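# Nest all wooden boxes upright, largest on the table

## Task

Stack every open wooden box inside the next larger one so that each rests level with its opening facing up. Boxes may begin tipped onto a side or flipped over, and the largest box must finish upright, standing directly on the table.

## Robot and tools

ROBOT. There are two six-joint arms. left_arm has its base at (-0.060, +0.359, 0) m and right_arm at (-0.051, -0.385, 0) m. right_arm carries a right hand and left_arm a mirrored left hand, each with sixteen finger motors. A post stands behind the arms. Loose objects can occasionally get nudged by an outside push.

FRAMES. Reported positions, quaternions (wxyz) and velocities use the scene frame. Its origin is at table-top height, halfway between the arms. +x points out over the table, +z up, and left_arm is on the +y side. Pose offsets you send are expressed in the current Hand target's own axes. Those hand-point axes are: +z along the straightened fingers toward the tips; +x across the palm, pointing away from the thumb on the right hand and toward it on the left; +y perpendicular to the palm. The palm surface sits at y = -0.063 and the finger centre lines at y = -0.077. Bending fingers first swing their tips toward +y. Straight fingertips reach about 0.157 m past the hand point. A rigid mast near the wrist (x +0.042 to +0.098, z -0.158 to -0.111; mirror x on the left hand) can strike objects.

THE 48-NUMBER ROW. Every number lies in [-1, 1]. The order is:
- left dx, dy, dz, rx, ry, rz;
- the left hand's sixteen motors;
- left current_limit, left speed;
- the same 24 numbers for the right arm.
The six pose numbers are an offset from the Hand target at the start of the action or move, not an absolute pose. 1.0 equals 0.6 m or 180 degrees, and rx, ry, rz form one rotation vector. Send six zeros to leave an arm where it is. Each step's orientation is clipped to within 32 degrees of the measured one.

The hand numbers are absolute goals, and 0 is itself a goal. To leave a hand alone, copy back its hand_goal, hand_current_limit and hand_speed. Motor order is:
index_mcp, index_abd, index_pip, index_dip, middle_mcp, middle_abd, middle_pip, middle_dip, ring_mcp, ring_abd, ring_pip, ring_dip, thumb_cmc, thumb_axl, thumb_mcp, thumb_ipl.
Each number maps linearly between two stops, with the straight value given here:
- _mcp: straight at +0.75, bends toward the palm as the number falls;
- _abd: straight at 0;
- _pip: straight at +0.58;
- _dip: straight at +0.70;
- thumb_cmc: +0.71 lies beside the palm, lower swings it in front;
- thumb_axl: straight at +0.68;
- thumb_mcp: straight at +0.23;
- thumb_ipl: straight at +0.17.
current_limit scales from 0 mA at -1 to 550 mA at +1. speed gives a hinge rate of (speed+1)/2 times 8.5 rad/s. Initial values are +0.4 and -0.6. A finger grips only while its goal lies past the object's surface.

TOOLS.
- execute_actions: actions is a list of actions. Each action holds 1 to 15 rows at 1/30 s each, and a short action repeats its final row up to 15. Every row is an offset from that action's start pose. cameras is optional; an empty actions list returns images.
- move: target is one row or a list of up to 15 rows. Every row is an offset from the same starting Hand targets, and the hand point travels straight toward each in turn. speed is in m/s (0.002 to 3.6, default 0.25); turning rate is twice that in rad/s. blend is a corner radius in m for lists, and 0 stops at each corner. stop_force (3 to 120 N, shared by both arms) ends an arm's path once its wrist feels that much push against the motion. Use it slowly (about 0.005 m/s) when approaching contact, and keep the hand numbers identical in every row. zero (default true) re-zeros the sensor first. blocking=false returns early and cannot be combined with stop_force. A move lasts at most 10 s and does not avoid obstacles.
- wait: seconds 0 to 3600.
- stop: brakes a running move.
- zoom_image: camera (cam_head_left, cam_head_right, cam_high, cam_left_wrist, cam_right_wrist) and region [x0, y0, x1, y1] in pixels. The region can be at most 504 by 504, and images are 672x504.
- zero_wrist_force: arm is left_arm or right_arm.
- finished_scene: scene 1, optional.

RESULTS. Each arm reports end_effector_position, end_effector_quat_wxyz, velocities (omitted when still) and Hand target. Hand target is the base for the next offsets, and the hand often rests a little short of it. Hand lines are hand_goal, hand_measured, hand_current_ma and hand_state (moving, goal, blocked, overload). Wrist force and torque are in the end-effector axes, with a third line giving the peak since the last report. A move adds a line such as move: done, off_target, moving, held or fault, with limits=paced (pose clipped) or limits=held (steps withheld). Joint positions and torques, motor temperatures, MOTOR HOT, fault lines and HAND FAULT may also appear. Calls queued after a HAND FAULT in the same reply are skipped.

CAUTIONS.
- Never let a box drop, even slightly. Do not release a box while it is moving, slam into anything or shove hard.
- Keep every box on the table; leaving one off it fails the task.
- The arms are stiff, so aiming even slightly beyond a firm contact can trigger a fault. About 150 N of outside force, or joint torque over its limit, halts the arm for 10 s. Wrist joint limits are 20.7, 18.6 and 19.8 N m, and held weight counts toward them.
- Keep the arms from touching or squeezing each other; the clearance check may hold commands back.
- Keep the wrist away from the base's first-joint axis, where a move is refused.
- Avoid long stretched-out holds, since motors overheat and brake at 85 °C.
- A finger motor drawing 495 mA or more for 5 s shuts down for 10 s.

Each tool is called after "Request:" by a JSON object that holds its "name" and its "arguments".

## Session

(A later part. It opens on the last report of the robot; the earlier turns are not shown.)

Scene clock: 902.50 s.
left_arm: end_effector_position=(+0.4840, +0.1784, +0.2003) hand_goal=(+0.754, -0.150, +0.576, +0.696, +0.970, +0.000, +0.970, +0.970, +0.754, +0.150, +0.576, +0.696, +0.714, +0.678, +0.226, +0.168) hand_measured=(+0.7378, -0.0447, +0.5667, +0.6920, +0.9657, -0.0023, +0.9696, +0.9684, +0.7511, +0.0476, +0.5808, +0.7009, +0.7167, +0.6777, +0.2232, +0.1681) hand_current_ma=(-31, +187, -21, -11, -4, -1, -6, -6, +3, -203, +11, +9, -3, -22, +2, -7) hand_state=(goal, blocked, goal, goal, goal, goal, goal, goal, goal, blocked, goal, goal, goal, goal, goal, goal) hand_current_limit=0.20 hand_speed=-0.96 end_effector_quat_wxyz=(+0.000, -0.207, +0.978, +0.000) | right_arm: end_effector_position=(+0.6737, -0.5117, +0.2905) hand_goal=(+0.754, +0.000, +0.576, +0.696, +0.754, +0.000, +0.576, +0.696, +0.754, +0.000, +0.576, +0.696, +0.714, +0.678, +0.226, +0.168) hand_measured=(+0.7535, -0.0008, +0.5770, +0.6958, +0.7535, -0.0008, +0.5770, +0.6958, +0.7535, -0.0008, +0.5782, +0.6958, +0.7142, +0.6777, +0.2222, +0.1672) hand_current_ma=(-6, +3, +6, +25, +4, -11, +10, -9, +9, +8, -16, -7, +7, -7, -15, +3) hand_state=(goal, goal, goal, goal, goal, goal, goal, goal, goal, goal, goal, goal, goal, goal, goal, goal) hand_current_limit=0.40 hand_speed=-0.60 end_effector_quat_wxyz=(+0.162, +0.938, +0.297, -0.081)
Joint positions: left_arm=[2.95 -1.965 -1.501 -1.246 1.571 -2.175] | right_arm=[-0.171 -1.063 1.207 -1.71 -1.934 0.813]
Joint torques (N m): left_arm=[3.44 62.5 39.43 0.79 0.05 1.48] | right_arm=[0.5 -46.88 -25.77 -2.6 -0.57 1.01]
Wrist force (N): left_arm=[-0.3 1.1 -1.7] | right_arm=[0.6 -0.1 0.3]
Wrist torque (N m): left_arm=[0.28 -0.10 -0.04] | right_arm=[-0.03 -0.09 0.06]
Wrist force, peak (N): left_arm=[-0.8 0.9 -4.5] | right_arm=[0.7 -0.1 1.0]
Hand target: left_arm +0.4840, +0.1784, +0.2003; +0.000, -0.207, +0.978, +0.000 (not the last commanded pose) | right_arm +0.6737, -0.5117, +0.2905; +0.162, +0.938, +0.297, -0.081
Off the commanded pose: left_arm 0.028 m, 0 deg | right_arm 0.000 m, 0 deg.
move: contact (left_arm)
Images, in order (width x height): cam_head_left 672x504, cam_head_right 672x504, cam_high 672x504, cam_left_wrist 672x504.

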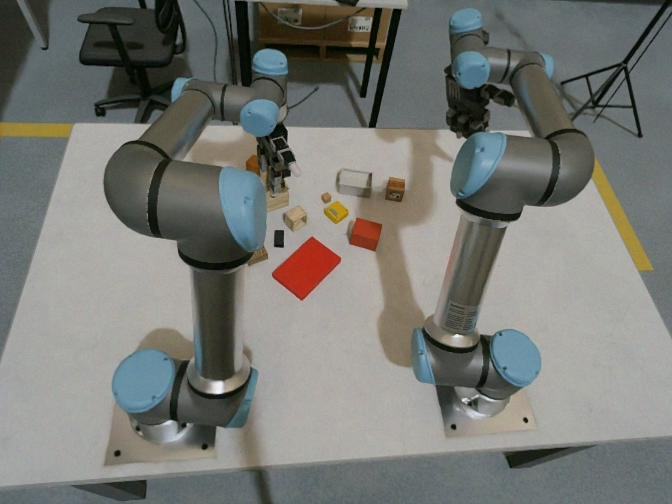

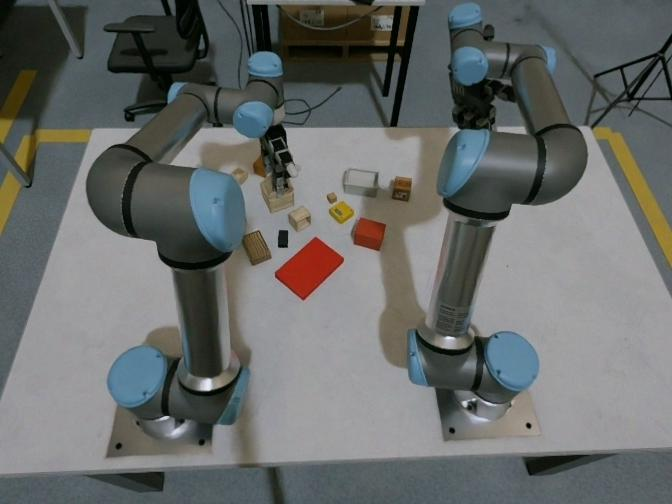

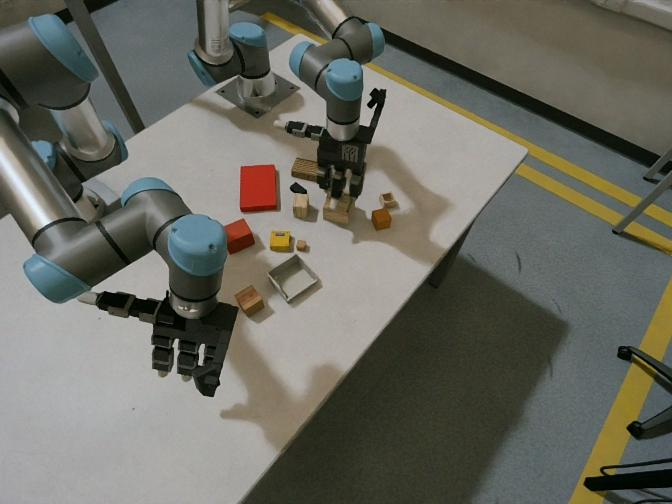

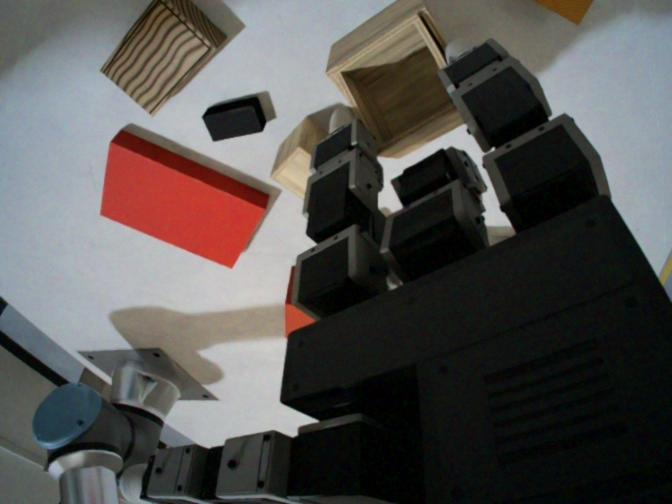

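Request:
{"name": "move", "arguments": {"target": [[0,0,-0.1167,0,0,0, 0.754,-0.15,0.576,0.696,0.97,0,0.97,0.97,0.754,0.15,0.576,0.696,0.714,0.678,0.226,0.168,0.2,-0.96, 0,0,0,0,0,0, 0.754,0,0.576,0.696,0.754,0,0.576,0.696,0.754,0,0.576,0.696,0.714,0.678,0.226,0.168,0.4,-0.6],[0.0385,0.241,-0.1167,0,0,0, 0.754,-0.15,0.576,0.696,0.97,0,0.97,0.97,0.754,0.15,0.576,0.696,0.714,0.678,0.226,0.168,0.2,-0.96, 0,0,0,0,0,0, 0.754,0,0.576,0.696,0.754,0,0.576,0.696,0.754,0,0.576,0.696,0.714,0.678,0.226,0.168,0.4,-0.6]], "speed": 0.06, "cameras": ["cam_high","cam_head_right","cam_left_wrist"]}}

Request:
{"name": "zoom_image", "arguments": {"camera": "cam_high", "region": [290, 90, 420, 230]}}

Request:
{"name": "zoom_image", "arguments": {"camera": "cam_head_right", "region": [190, 140, 320, 270]}}

Scene clock: 968.80 s.
left_arm: end_effector_position=(+0.4042, +0.3011, +0.2704) hand_goal=(+0.754, -0.150, +0.576, +0.696, +0.970, +0.000, +0.970, +0.970, +0.754, +0.150, +0.576, +0.696, +0.714, +0.678, +0.226, +0.168) hand_measured=(+0.7438, -0.0433, +0.5667, +0.6932, +0.9669, -0.0008, +0.9696, +0.9684, +0.7571, +0.0461, +0.5808, +0.7009, +0.7104, +0.6777, +0.2232, +0.1681) hand_current_ma=(-20, +185, -11, -3, -6, +2, -7, -7, +4, -192, +6, +3, -14, -15, -10, -5) hand_state=(goal, blocked, goal, goal, goal, goal, goal, goal, goal, blocked, goal, goal, goal, goal, goal, goal) hand_current_limit=0.20 hand_speed=-0.96 end_effector_quat_wxyz=(+0.000, -0.207, +0.978, +0.000) | right_arm: end_effector_position=(+0.6737, -0.5117, +0.2905) hand_goal=(+0.754, +0.000, +0.576, +0.696, +0.754, +0.000, +0.576, +0.696, +0.754, +0.000, +0.576, +0.696, +0.714, +0.678, +0.226, +0.168) hand_measured=(+0.7535, -0.0008, +0.5770, +0.6958, +0.7523, +0.0007, +0.5770, +0.6971, +0.7535, +0.0007, +0.5770, +0.6958, +0.7142, +0.6777, +0.2222, +0.1681) hand_current_ma=(-4, +2, -13, +13, +0, -13, -10, +2, +22, +16, -10, +9, +14, +0, -18, +1) hand_state=(goal, goal, goal, goal, goal, goal, goal, goal, goal, goal, goal, goal, goal, goal, goal, goal) hand_current_limit=0.40 hand_speed=-0.60 end_effector_quat_wxyz=(+0.162, +0.938, +0.297, -0.081)
Joint positions: left_arm=[3.15 -1.654 -1.71 -1.349 1.572 -1.975] | right_arm=[-0.171 -1.063 1.207 -1.71 -1.934 0.813]
Joint torques (N m): left_arm=[6.57 48.01 7.66 4.77 -1.65 1.99] | right_arm=[-0.73 -47.99 -25.01 -2.73 -0.33 0.84]
Wrist force (N): left_arm=[0.3 0.6 0.1] | right_arm=[0.6 -0.5 0.9]
Wrist torque (N m): left_arm=[0.09 -0.04 -0.08] | right_arm=[-0.12 -0.10 0.05]
Wrist force, peak (N): left_arm=[-0.3 1.1 -2.5] | right_arm=[0.9 -0.3 0.8]
Hand target: left_arm +0.4042, +0.3012, +0.2704; +0.000, -0.207, +0.978, +0.000 | right_arm +0.6737, -0.5117, +0.2905; +0.162, +0.938, +0.297, -0.081
Off the commanded pose: left_arm 0.000 m, 0 deg | right_arm 0.000 m, 0 deg.
move: done
Images, in order (width x height): cam_head_right 672x504, cam_high 672x504, cam_left_wrist 672x504.

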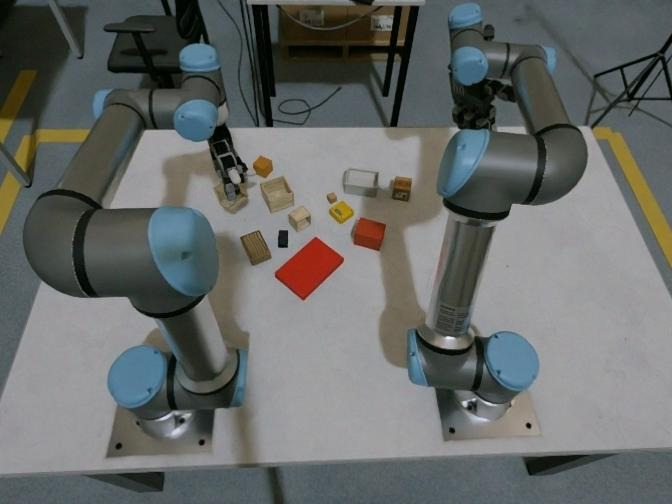

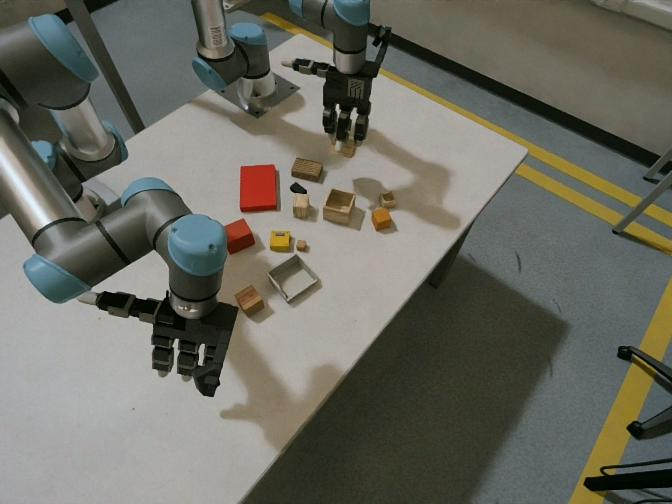

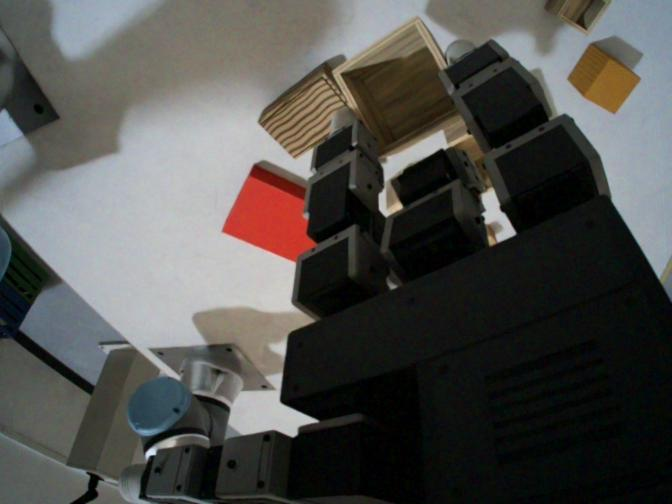

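Scaled by 3.600.

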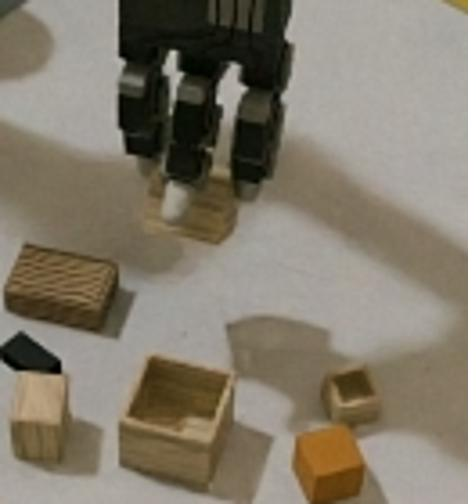

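Scaled by 3.877.

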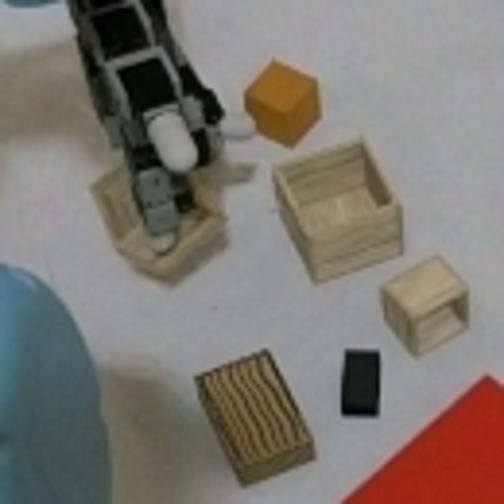

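Request:
{"name": "move", "arguments": {"target": [[0,0,0.1333,0,0,0, 0.754,-0.15,0.576,0.696,0.97,0,0.97,0.97,0.754,0.15,0.576,0.696,0.714,0.678,0.226,0.168,0.2,-0.96, 0,0,0,0,0,0, 0.754,0,0.576,0.696,0.754,0,0.576,0.696,0.754,0,0.576,0.696,0.714,0.678,0.226,0.168,0.4,-0.6],[0,0,0.1783,0,0,0, 0.754,-0.15,0.576,0.696,0.97,0,0.97,0.97,0.754,0.15,0.576,0.696,0.714,0.678,0.226,0.168,0.2,-0.96, 0,0,0,0,0,0, 0.754,0,0.576,0.696,0.754,0,0.576,0.696,0.754,0,0.576,0.696,0.714,0.678,0.226,0.168,0.4,-0.6]], "speed": [0.06,0.012], "stop_force": 4, "cameras": ["cam_high","cam_head_right","cam_left_wrist"]}}

Request:
{"name": "zoom_image", "arguments": {"camera": "cam_high", "region": [310, 120, 390, 200]}}

Request:
{"name": "zoom_image", "arguments": {"camera": "cam_left_wrist", "region": [250, 0, 500, 200]}}

Scene clock: 988.33 s.
left_arm: end_effector_position=(+0.4042, +0.3012, +0.1715) hand_goal=(+0.754, -0.150, +0.576, +0.696, +0.970, +0.000, +0.970, +0.970, +0.754, +0.150, +0.576, +0.696, +0.714, +0.678, +0.226, +0.168) hand_measured=(+0.7450, -0.0447, +0.5693, +0.6920, +0.9669, +0.0007, +0.9696, +0.9684, +0.7595, +0.0461, +0.5808, +0.7022, +0.7104, +0.6777, +0.2242, +0.1681) hand_current_ma=(-11, +185, -7, -19, -5, -2, -17, -3, +14, -196, +8, +20, -4, -7, -11, +0) hand_state=(goal, blocked, goal, goal, goal, goal, goal, goal, goal, blocked, goal, goal, goal, goal, goal, goal) hand_current_limit=0.20 hand_speed=-0.96 end_effector_quat_wxyz=(+0.000, -0.207, +0.978, +0.000) | right_arm: end_effector_position=(+0.6737, -0.5117, +0.2905) hand_goal=(+0.754, +0.000, +0.576, +0.696, +0.754, +0.000, +0.576, +0.696, +0.754, +0.000, +0.576, +0.696, +0.714, +0.678, +0.226, +0.168) hand_measured=(+0.7523, -0.0008, +0.5757, +0.6958, +0.7535, +0.0007, +0.5770, +0.6958, +0.7535, -0.0008, +0.5770, +0.6958, +0.7142, +0.6777, +0.2222, +0.1672) hand_current_ma=(+9, +0, -5, +10, +11, -4, +7, -3, +15, +18, +5, +7, +8, +12, -23, -4) hand_state=(goal, goal, goal, goal, goal, goal, goal, goal, goal, goal, goal, goal, goal, goal, goal, goal) hand_current_limit=0.40 hand_speed=-0.60 end_effector_quat_wxyz=(+0.162, +0.938, +0.297, -0.081)
Joint positions: left_arm=[3.15 -1.736 -1.886 -1.091 1.571 -1.975] | right_arm=[-0.171 -1.063 1.207 -1.71 -1.934 0.813]
Joint torques (N m): left_arm=[3.22 48.75 37.86 1.44 2 1.73] | right_arm=[1.54 -45.66 -27.36 -2.73 -0.56 0.71]
Wrist force (N): left_arm=[0.3 0.6 -0.2] | right_arm=[0.7 0.1 0.7]
Wrist torque (N m): left_arm=[0.12 -0.10 -0.08] | right_arm=[-0.03 -0.11 0.08]
Wrist force, peak (N): left_arm=[-1.0 0.3 -4.5] | right_arm=[1.1 0.0 0.9]
Hand target: left_arm +0.4042, +0.3012, +0.1715; +0.000, -0.207, +0.978, +0.000 (not the last commanded pose) | right_arm +0.6737, -0.5117, +0.2905; +0.162, +0.938, +0.297, -0.081
Off the commanded pose: left_arm 0.008 m, 0 deg | right_arm 0.000 m, 0 deg.
move: contact (left_arm); path passed 1 of 2 targets
Images, in order (width x height): cam_head_right 672x504, cam_high 672x504, cam_left_wrist 672x504.

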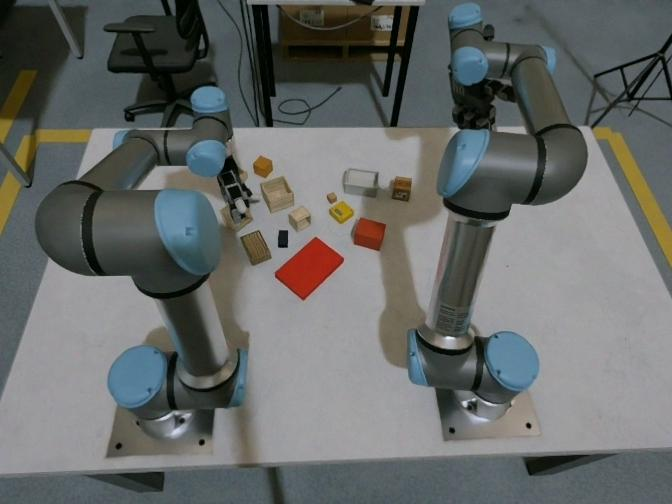

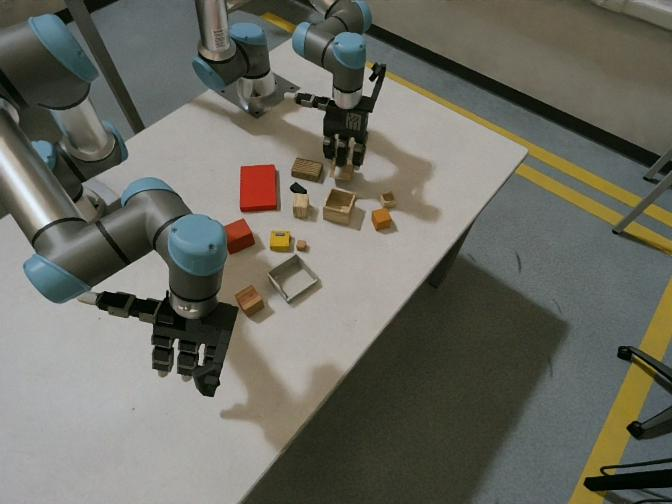

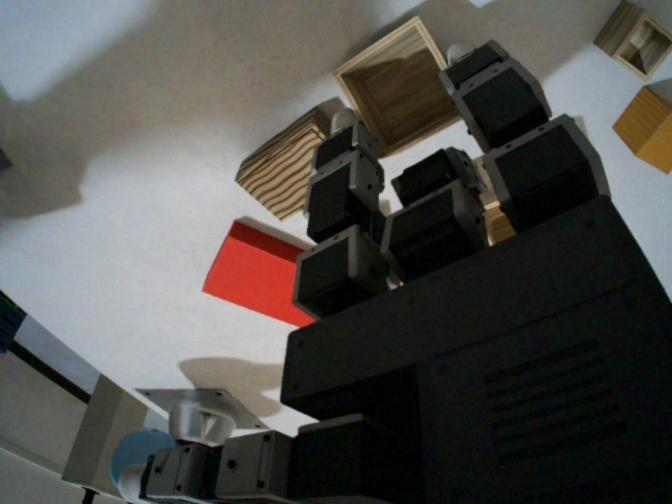

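Scaled by 6.300.

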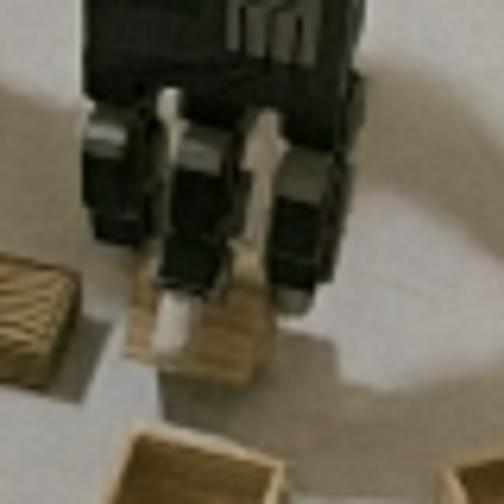

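Scaled by 2.016 from the camera's image (finer frame: 960x720).

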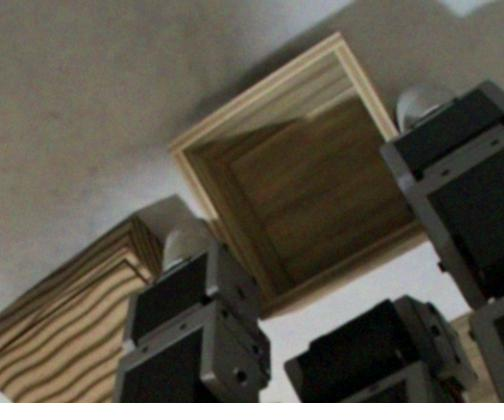

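Request:
{"name": "move", "arguments": {"target": [0,0,0.006,0,0,0, 0.754,-0.08,0.576,0.696,0.97,0,0.97,0.97,0.754,0.08,0.576,0.696,0.714,0.678,0.226,0.168,-0.6,-0.96, 0,0,0,0,0,0, 0.754,0,0.576,0.696,0.754,0,0.576,0.696,0.754,0,0.576,0.696,0.714,0.678,0.226,0.168,0.4,-0.6], "speed": 0.01, "cameras": ["cam_high","cam_head_right","cam_left_wrist"]}}

Request:
{"name": "zoom_image", "arguments": {"camera": "cam_left_wrist", "region": [250, 0, 500, 200]}}

Scene clock: 998.33 s.
left_arm: end_effector_position=(+0.4042, +0.3012, +0.1679) hand_goal=(+0.754, -0.080, +0.576, +0.696, +0.970, +0.000, +0.970, +0.970, +0.754, +0.080, +0.576, +0.696, +0.714, +0.678, +0.226, +0.168) hand_measured=(+0.7462, -0.0433, +0.5705, +0.6932, +0.9669, -0.0008, +0.9696, +0.9672, +0.7511, +0.0446, +0.5744, +0.6958, +0.7104, +0.6788, +0.2232, +0.1672) hand_current_ma=(-20, +51, -8, -2, -17, +5, -12, -20, +1, -57, -3, -9, -8, -1, -4, -6) hand_state=(goal, blocked, goal, goal, goal, goal, goal, goal, goal, blocked, goal, goal, goal, goal, goal, goal) hand_current_limit=-0.60 hand_speed=-0.96 end_effector_quat_wxyz=(+0.000, -0.207, +0.978, +0.000) | right_arm: end_effector_position=(+0.6737, -0.5117, +0.2905) hand_goal=(+0.754, +0.000, +0.576, +0.696, +0.754, +0.000, +0.576, +0.696, +0.754, +0.000, +0.576, +0.696, +0.714, +0.678, +0.226, +0.168) hand_measured=(+0.7535, -0.0008, +0.5770, +0.6958, +0.7535, +0.0007, +0.5770, +0.6971, +0.7535, -0.0008, +0.5770, +0.6958, +0.7154, +0.6767, +0.2222, +0.1681) hand_current_ma=(+21, +6, -4, +14, -2, -4, +12, +5, +5, +6, -17, +5, +10, +30, -20, -11) hand_state=(goal, goal, goal, goal, goal, goal, goal, goal, goal, goal, goal, goal, goal, goal, goal, goal) hand_current_limit=0.40 hand_speed=-0.60 end_effector_quat_wxyz=(+0.162, +0.938, +0.297, -0.081)
Joint positions: left_arm=[3.15 -1.74 -1.891 -1.081 1.571 -1.975] | right_arm=[-0.171 -1.063 1.207 -1.71 -1.934 0.813]
Joint torques (N m): left_arm=[5.29 11.45 5.15 4.73 1.83 1.45] | right_arm=[0.12 -46.4 -27.63 -2.77 -0.37 0.9]
Wrist force (N): left_arm=[0.7 1.0 -0.2] | right_arm=[0.9 0.1 0.9]
Wrist torque (N m): left_arm=[0.15 -0.10 -0.05] | right_arm=[-0.06 -0.13 0.09]
Wrist force, peak (N): left_arm=[0.9 1.0 0.3] | right_arm=[1.2 0.0 0.7]
Hand target: left_arm +0.4042, +0.3012, +0.1679; +0.000, -0.207, +0.978, +0.000 | right_arm +0.6737, -0.5117, +0.2905; +0.162, +0.938, +0.297, -0.081
Off the commanded pose: left_arm 0.000 m, 0 deg | right_arm 0.000 m, 0 deg.
move: done
Images, in order (width x height): cam_head_right 672x504, cam_high 672x504, cam_left_wrist 672x504.

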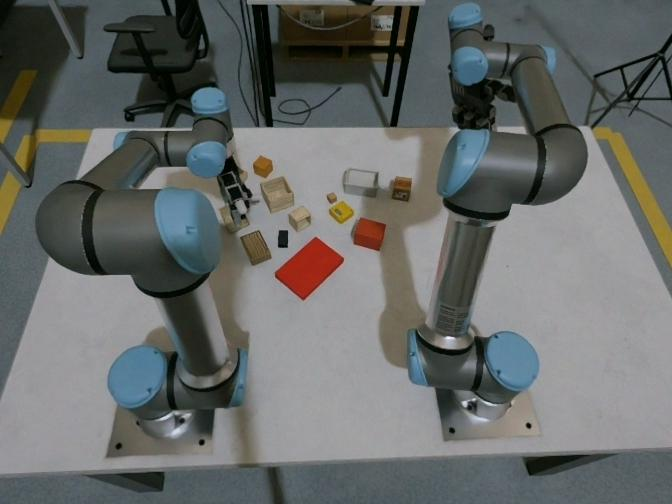

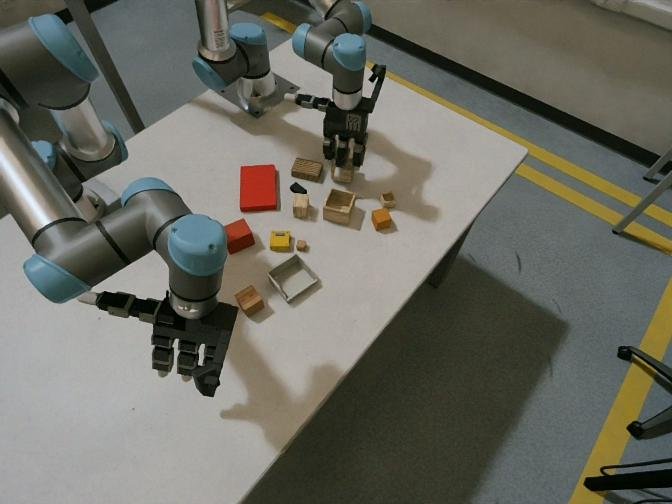

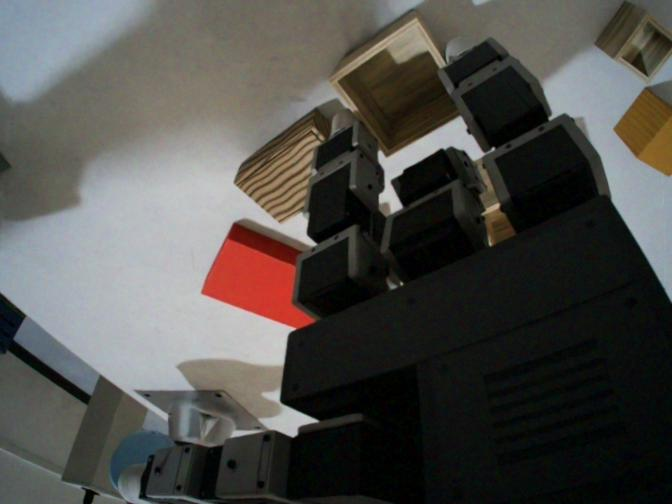

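Scaled by 2.016 from the camera's image (finer frame: 960x720).

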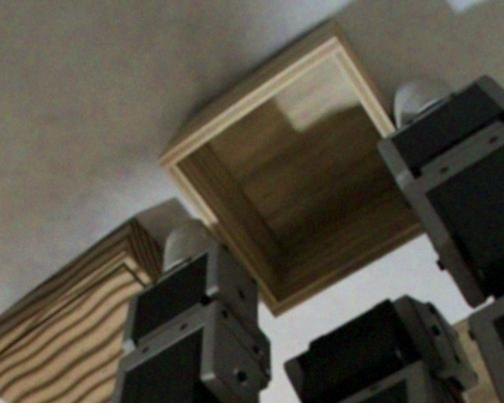

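Request:
{"name": "move", "arguments": {"target": [0,0,0.0075,0,0,0, 0.754,-0.08,0.576,0.696,0.97,0,0.97,0.97,0.754,0.08,0.576,0.696,0.714,0.678,0.226,0.168,-0.6,-0.96, 0,0,0,0,0,0, 0.754,0,0.576,0.696,0.754,0,0.576,0.696,0.754,0,0.576,0.696,0.714,0.678,0.226,0.168,0.4,-0.6], "speed": 0.01, "stop_force": 4, "cameras": ["cam_high","cam_head_right","cam_left_wrist"]}}

Request:
{"name": "zoom_image", "arguments": {"camera": "cam_left_wrist", "region": [250, 0, 500, 200]}}

Request:
{"name": "zoom_image", "arguments": {"camera": "cam_high", "region": [310, 120, 390, 200]}}

Scene clock: 1006.03 s.
left_arm: end_effector_position=(+0.4042, +0.3012, +0.1634) hand_goal=(+0.754, -0.080, +0.576, +0.696, +0.970, +0.000, +0.970, +0.970, +0.754, +0.080, +0.576, +0.696, +0.714, +0.678, +0.226, +0.168) hand_measured=(+0.7486, -0.0433, +0.5705, +0.6932, +0.9669, -0.0008, +0.9709, +0.9684, +0.7511, +0.0446, +0.5731, +0.6958, +0.7104, +0.6767, +0.2242, +0.1681) hand_current_ma=(-14, +55, +2, -7, -1, -6, -9, -18, +6, -65, +2, -4, -7, -5, -8, +0) hand_state=(goal, blocked, goal, goal, goal, goal, goal, goal, goal, blocked, goal, goal, goal, goal, goal, goal) hand_current_limit=-0.60 hand_speed=-0.96 end_effector_quat_wxyz=(+0.000, -0.207, +0.978, +0.000) | right_arm: end_effector_position=(+0.6737, -0.5117, +0.2905) hand_goal=(+0.754, +0.000, +0.576, +0.696, +0.754, +0.000, +0.576, +0.696, +0.754, +0.000, +0.576, +0.696, +0.714, +0.678, +0.226, +0.168) hand_measured=(+0.7535, +0.0007, +0.5770, +0.6958, +0.7547, -0.0008, +0.5770, +0.6958, +0.7535, -0.0008, +0.5770, +0.6958, +0.7142, +0.6767, +0.2222, +0.1672) hand_current_ma=(+9, +6, +4, +8, +6, -4, +16, -9, -8, +10, -20, +2, +15, +4, -10, -6) hand_state=(goal, goal, goal, goal, goal, goal, goal, goal, goal, goal, goal, goal, goal, goal, goal, goal) hand_current_limit=0.40 hand_speed=-0.60 end_effector_quat_wxyz=(+0.162, +0.938, +0.297, -0.081)
Joint positions: left_arm=[3.15 -1.745 -1.898 -1.069 1.571 -1.975] | right_arm=[-0.171 -1.063 1.207 -1.71 -1.934 0.813]
Joint torques (N m): left_arm=[7.19 11.7 5.89 4.5 1.53 1.93] | right_arm=[-0.14 -46.77 -27.55 -2.85 -0.61 0.88]
Wrist force (N): left_arm=[0.4 0.8 -0.1] | right_arm=[0.3 -0.1 0.8]
Wrist torque (N m): left_arm=[0.15 -0.05 -0.08] | right_arm=[-0.07 -0.06 0.04]
Wrist force, peak (N): left_arm=[1.2 0.9 0.3] | right_arm=[0.8 -0.2 1.1]
Hand target: left_arm +0.4042, +0.3012, +0.1634; +0.000, -0.207, +0.978, +0.000 | right_arm +0.6737, -0.5117, +0.2905; +0.162, +0.938, +0.297, -0.081
Off the commanded pose: left_arm 0.000 m, 0 deg | right_arm 0.000 m, 0 deg.
move: done
Images, in order (width x height): cam_head_right 672x504, cam_high 672x504, cam_left_wrist 672x504.

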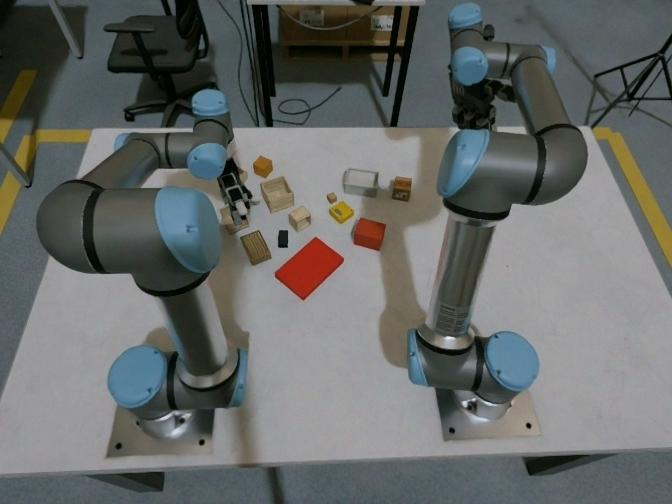

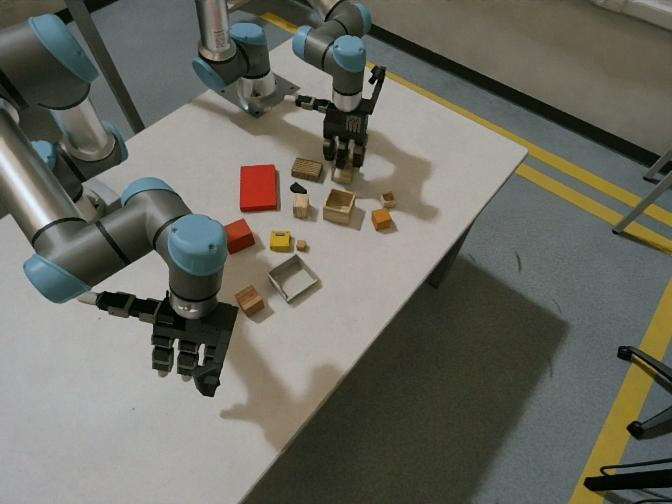

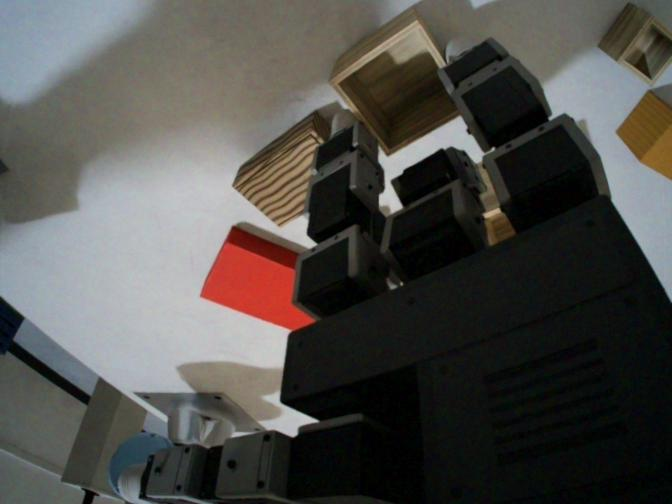

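Scaled by 2.016 from the camera's image (finer frame: 960x720).

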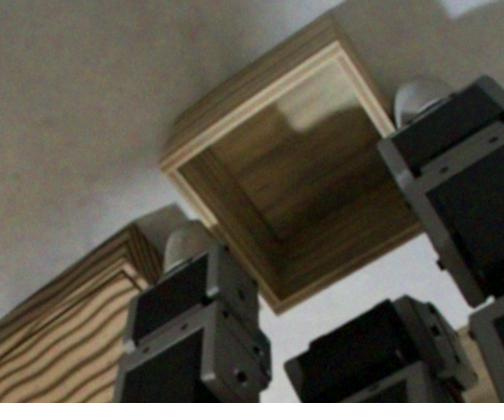

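Scaled by 6.300.

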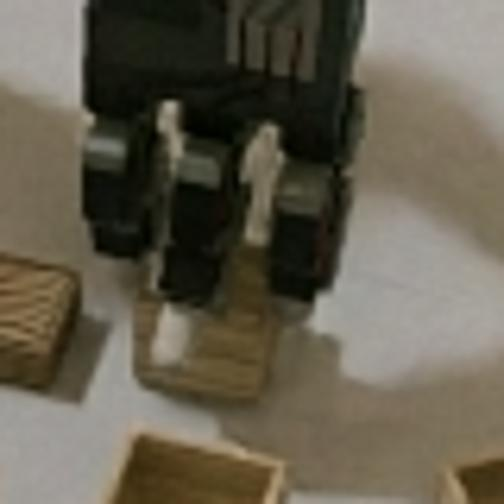

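Request:
{"name": "move", "arguments": {"target": [0,0,0,0,0,0, 0.754,0.02,0.576,0.696,0.97,0,0.97,0.97,0.754,-0.02,0.576,0.696,0.714,0.678,0.226,0.168,0.0,-0.96, 0,0,0,0,0,0, 0.754,0,0.576,0.696,0.754,0,0.576,0.696,0.754,0,0.576,0.696,0.714,0.678,0.226,0.168,0.4,-0.6], "cameras": []}}

Request:
{"name": "move", "arguments": {"target": [[0,0,-0.0583,0,0,0, 0.754,0.02,0.576,0.696,0.97,0,0.97,0.97,0.754,-0.02,0.576,0.696,0.714,0.678,0.226,0.168,0.4,-0.4, 0,0,0,0,0,0, 0.754,0,0.576,0.696,0.754,0,0.576,0.696,0.754,0,0.576,0.696,0.714,0.678,0.226,0.168,0.4,-0.6],[-0.0375,-0.005,-0.0583,0,0,0, 0.754,-0.074,0.576,0.696,0.754,0.074,0.576,0.696,0.97,0,0.97,0.97,0.714,0.678,0.226,0.168,0.4,-0.4, 0,0,0,0,0,0, 0.754,0,0.576,0.696,0.754,0,0.576,0.696,0.754,0,0.576,0.696,0.714,0.678,0.226,0.168,0.4,-0.6]], "speed": 0.06, "cameras": ["cam_high","cam_head_right","cam_left_wrist"]}}

Request:
{"name": "zoom_image", "arguments": {"camera": "cam_left_wrist", "region": [250, 0, 500, 200]}}

Request:
{"name": "zoom_image", "arguments": {"camera": "cam_high", "region": [310, 120, 390, 200]}}

Request:
{"name": "zoom_image", "arguments": {"camera": "cam_head_right", "region": [190, 170, 270, 250]}}

Scene clock: 1041.97 s.
left_arm: end_effector_position=(+0.4042, +0.3012, +0.1634) hand_goal=(+0.754, +0.020, +0.576, +0.696, +0.970, +0.000, +0.970, +0.970, +0.754, -0.020, +0.576, +0.696, +0.714, +0.678, +0.226, +0.168) hand_measured=(+0.7486, +0.0139, +0.5705, +0.6907, +0.9657, +0.0007, +0.9709, +0.9684, +0.7511, -0.0140, +0.5744, +0.6971, +0.7117, +0.6767, +0.2232, +0.1681) hand_current_ma=(-9, -20, -2, -12, -2, +6, -9, -10, -2, +1, -2, -9, -9, -10, -6, -5) hand_state=(goal, goal, goal, goal, goal, goal, goal, goal, goal, goal, goal, goal, goal, goal, goal, goal) hand_current_limit=0.00 hand_speed=-0.96 end_effector_quat_wxyz=(+0.000, -0.207, +0.978, +0.000) | right_arm: end_effector_position=(+0.6737, -0.5117, +0.2905) hand_goal=(+0.754, +0.000, +0.576, +0.696, +0.754, +0.000, +0.576, +0.696, +0.754, +0.000, +0.576, +0.696, +0.714, +0.678, +0.226, +0.168) hand_measured=(+0.7523, -0.0008, +0.5770, +0.6958, +0.7523, +0.0007, +0.5770, +0.6958, +0.7535, -0.0008, +0.5770, +0.6971, +0.7142, +0.6777, +0.2222, +0.1681) hand_current_ma=(+18, +5, +7, +15, +3, -2, +1, -19, -5, +10, -19, -9, +11, +0, -7, -6) hand_state=(goal, goal, goal, goal, goal, goal, goal, goal, goal, goal, goal, goal, goal, goal, goal, goal) hand_current_limit=0.40 hand_speed=-0.60 end_effector_quat_wxyz=(+0.162, +0.938, +0.297, -0.081)
Joint positions: left_arm=[3.15 -1.745 -1.898 -1.069 1.571 -1.975] | right_arm=[-0.171 -1.063 1.207 -1.71 -1.934 0.813]
Joint torques (N m): left_arm=[6.76 11.74 6.39 4.4 1.48 1.84] | right_arm=[0.61 -46.85 -27.31 -2.84 -0.28 1.04]
Wrist force (N): left_arm=[0.5 0.9 -0.2] | right_arm=[0.5 -0.2 0.9]
Wrist torque (N m): left_arm=[0.15 -0.06 -0.08] | right_arm=[-0.08 -0.08 0.05]
Wrist force, peak (N): left_arm=[0.7 1.2 -0.3] | right_arm=[1.0 -0.4 0.8]
Hand target: left_arm +0.4042, +0.3012, +0.1634; +0.000, -0.207, +0.978, +0.000 | right_arm +0.6737, -0.5117, +0.2905; +0.162, +0.938, +0.297, -0.081
Off the commanded pose: left_arm 0.000 m, 0 deg | right_arm 0.000 m, 0 deg.
move: done

Scene clock: 1044.20 s.
left_arm: end_effector_position=(+0.4260, +0.3076, +0.1983) hand_goal=(+0.754, -0.074, +0.576, +0.696, +0.754, +0.074, +0.576, +0.696, +0.970, +0.000, +0.970, +0.970, +0.714, +0.678, +0.226, +0.168) hand_measured=(+0.7486, -0.0682, +0.5718, +0.6932, +0.7462, +0.0725, +0.5718, +0.6945, +0.9669, -0.0052, +0.9696, +0.9735, +0.7104, +0.6777, +0.2232, +0.1681) hand_current_ma=(-8, +4, -10, -10, -23, -3, -22, -20, -5, -10, -1, +11, -10, -11, -11, -11) hand_state=(goal, goal, goal, goal, goal, goal, goal, goal, goal, goal, goal, goal, goal, goal, goal, goal) hand_current_limit=0.40 hand_speed=-0.40 end_effector_quat_wxyz=(+0.000, -0.207, +0.978, +0.000) | right_arm: end_effector_position=(+0.6737, -0.5117, +0.2905) hand_goal=(+0.754, +0.000, +0.576, +0.696, +0.754, +0.000, +0.576, +0.696, +0.754, +0.000, +0.576, +0.696, +0.714, +0.678, +0.226, +0.168) hand_measured=(+0.7535, +0.0007, +0.5757, +0.6958, +0.7535, -0.0008, +0.5770, +0.6958, +0.7523, -0.0008, +0.5770, +0.6971, +0.7142, +0.6767, +0.2222, +0.1681) hand_current_ma=(+4, -5, -16, +4, +2, -19, +7, -15, +26, +13, +7, -4, -9, +8, -14, +1) hand_state=(goal, goal, goal, goal, goal, goal, goal, goal, goal, goal, goal, goal, goal, goal, goal, goal) hand_current_limit=0.40 hand_speed=-0.60 end_effector_quat_wxyz=(+0.162, +0.938, +0.297, -0.081)
Joint positions: left_arm=[3.162 -1.753 -1.789 -1.17 1.571 -1.963] | right_arm=[-0.171 -1.063 1.207 -1.71 -1.934 0.813]
Joint torques (N m): left_arm=[7.7 11.3 39.39 1.1 -1.73 2.05] | right_arm=[1.97 -46.12 -27.17 -2.66 -0.38 0.76]
Wrist force (N): left_arm=[0.4 0.5 -0.4] | right_arm=[0.7 0.2 0.8]
Wrist torque (N m): left_arm=[0.10 -0.06 -0.08] | right_arm=[-0.03 -0.11 0.07]
Wrist force, peak (N): left_arm=[0.8 0.9 1.6] | right_arm=[1.0 -0.4 0.7]
Hand target: left_arm +0.4260, +0.3076, +0.1983; +0.000, -0.207, +0.978, +0.000 | right_arm +0.6737, -0.5117, +0.2905; +0.162, +0.938, +0.297, -0.081
Off the commanded pose: left_arm 0.000 m, 0 deg | right_arm 0.000 m, 0 deg.
move: done
Images, in order (width x height): cam_head_right 672x504, cam_high 672x504, cam_left_wrist 672x504.

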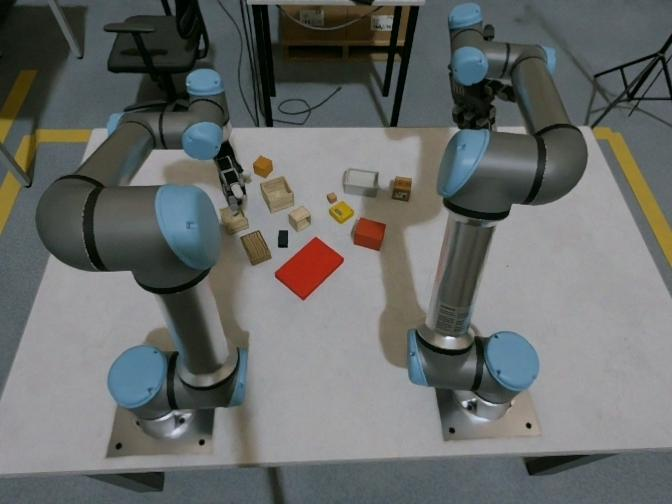

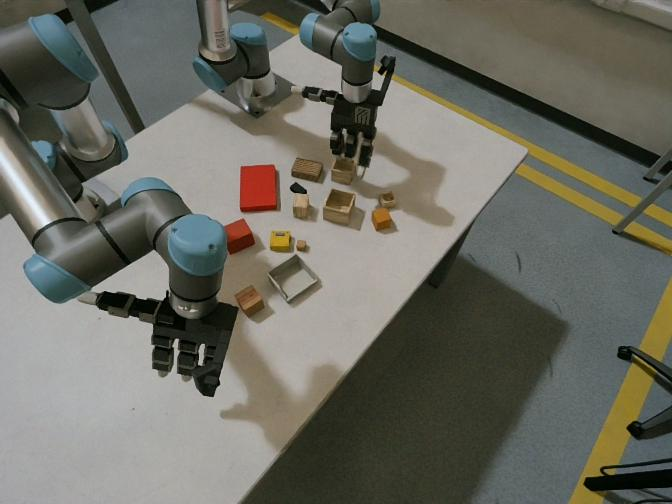

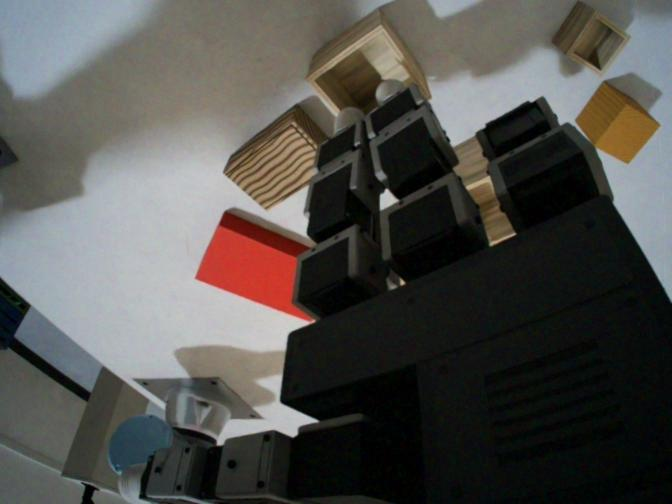

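Scaled by 2.016 from the camera's image (finer frame: 960x720).

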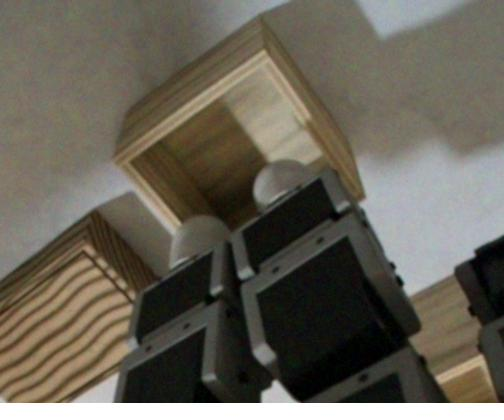

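Scaled by 6.300.

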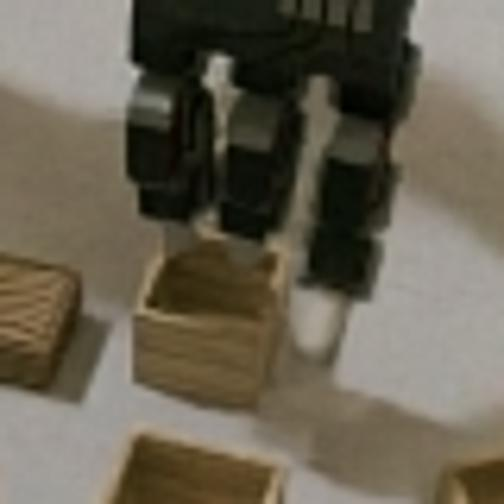

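Scaled by 6.300.

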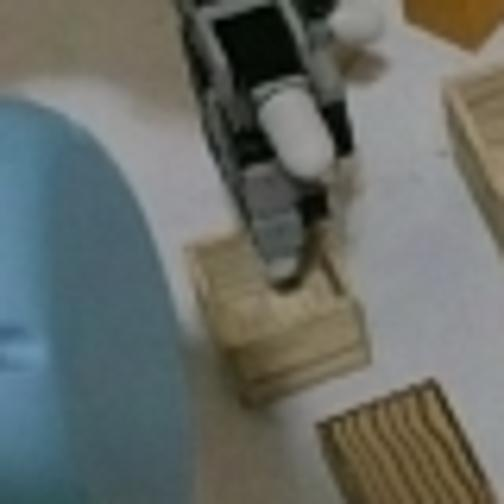

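Request:
{"name": "move", "arguments": {"target": [0,-0.0067,0.0683,0,0,0, 0.754,-0.074,0.576,0.696,0.754,0.074,0.576,0.696,0.97,0,0.97,0.97,0.714,0.678,0.226,0.168,0.4,-0.4, 0,0,0,0,0,0, 0.754,0,0.576,0.696,0.754,0,0.576,0.696,0.754,0,0.576,0.696,0.714,0.678,0.226,0.168,0.4,-0.6], "speed": 0.012, "stop_force": 3, "cameras": ["cam_high","cam_head_right","cam_left_wrist"]}}

Request:
{"name": "zoom_image", "arguments": {"camera": "cam_left_wrist", "region": [250, 0, 500, 200]}}

Request:
{"name": "zoom_image", "arguments": {"camera": "cam_high", "region": [310, 120, 390, 200]}}

Scene clock: 1059.53 s.
left_arm: end_effector_position=(+0.4276, +0.3040, +0.1574) hand_goal=(+0.754, -0.074, +0.576, +0.696, +0.754, +0.074, +0.576, +0.696, +0.970, +0.000, +0.970, +0.970, +0.714, +0.678, +0.226, +0.168) hand_measured=(+0.7486, -0.0682, +0.5705, +0.6920, +0.7474, +0.0754, +0.5705, +0.6945, +0.9657, -0.0052, +0.9696, +0.9735, +0.7117, +0.6777, +0.2232, +0.1681) hand_current_ma=(-4, +1, -6, -7, -17, -3, -14, -11, +1, -21, -4, +4, -5, -2, -5, -10) hand_state=(goal, goal, goal, goal, goal, goal, goal, goal, goal, goal, goal, goal, goal, goal, goal, goal) hand_current_limit=0.40 hand_speed=-0.40 end_effector_quat_wxyz=(+0.000, -0.207, +0.978, +0.000) | right_arm: end_effector_position=(+0.6737, -0.5117, +0.2905) hand_goal=(+0.754, +0.000, +0.576, +0.696, +0.754, +0.000, +0.576, +0.696, +0.754, +0.000, +0.576, +0.696, +0.714, +0.678, +0.226, +0.168) hand_measured=(+0.7535, +0.0007, +0.5770, +0.6958, +0.7535, +0.0007, +0.5770, +0.6958, +0.7535, +0.0007, +0.5770, +0.6945, +0.7154, +0.6777, +0.2222, +0.1672) hand_current_ma=(+5, +3, +11, +17, +4, -2, -5, -3, +7, +20, -18, -10, +4, +4, -11, -1) hand_state=(goal, goal, goal, goal, goal, goal, goal, goal, goal, goal, goal, goal, goal, goal, goal, goal) hand_current_limit=0.40 hand_speed=-0.60 end_effector_quat_wxyz=(+0.162, +0.938, +0.297, -0.081)
Joint positions: left_arm=[3.155 -1.802 -1.845 -1.066 1.571 -1.97] | right_arm=[-0.171 -1.063 1.207 -1.71 -1.934 0.813]
Joint torques (N m): left_arm=[-7.03 12.97 7.18 4.61 -1.11 -1.62] | right_arm=[1.33 -46.85 -27.94 -2.92 -0.49 0.85]
Wrist force (N): left_arm=[1.2 0.7 -0.6] | right_arm=[0.7 -0.1 0.9]
Wrist torque (N m): left_arm=[0.14 -0.11 -0.01] | right_arm=[-0.08 -0.12 0.07]
Wrist force, peak (N): left_arm=[1.3 0.9 -0.8] | right_arm=[1.0 -0.3 0.8]
Hand target: left_arm +0.4276, +0.3040, +0.1574; +0.000, -0.207, +0.978, +0.000 | right_arm +0.6737, -0.5117, +0.2905; +0.162, +0.938, +0.297, -0.081
Off the commanded pose: left_arm 0.000 m, 0 deg | right_arm 0.000 m, 0 deg.
move: done
Images, in order (width x height): cam_head_right 672x504, cam_high 672x504, cam_left_wrist 672x504.

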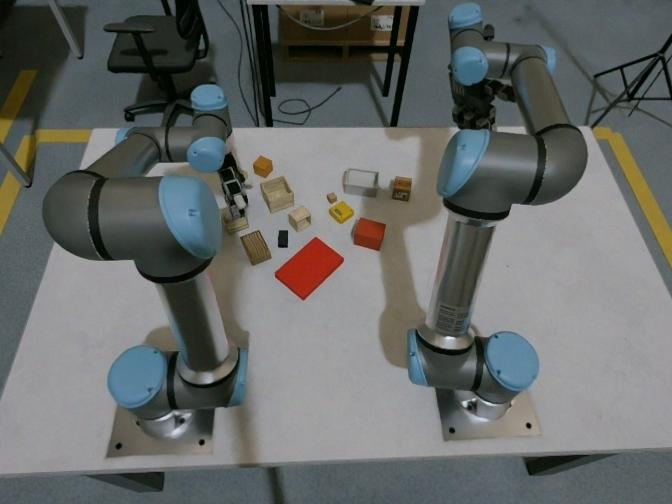

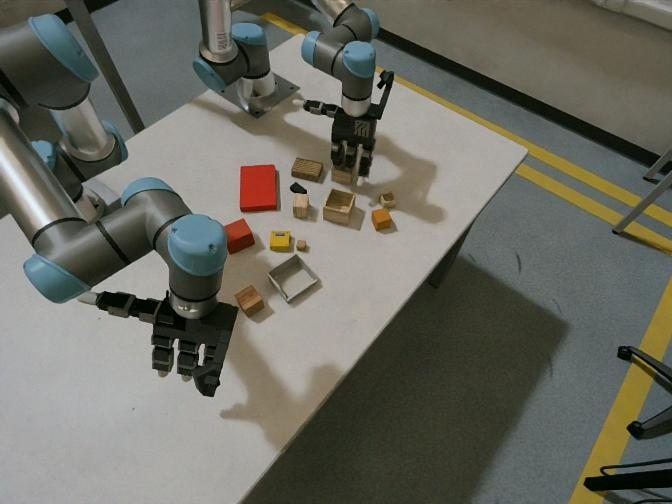

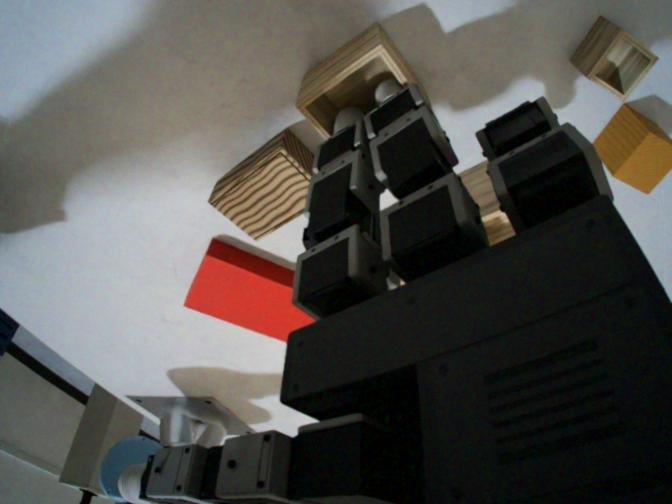

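Scaled by 2.016 from the camera's image (finer frame: 960x720).

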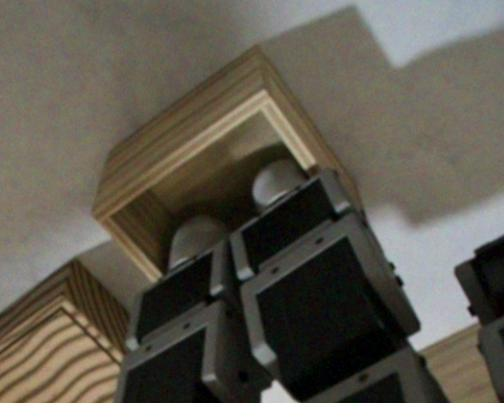

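Scaled by 6.300.

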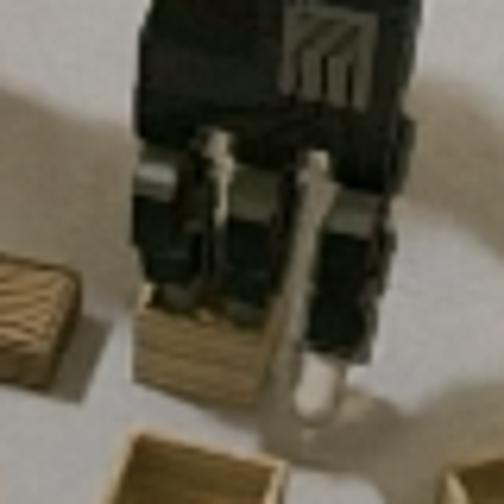

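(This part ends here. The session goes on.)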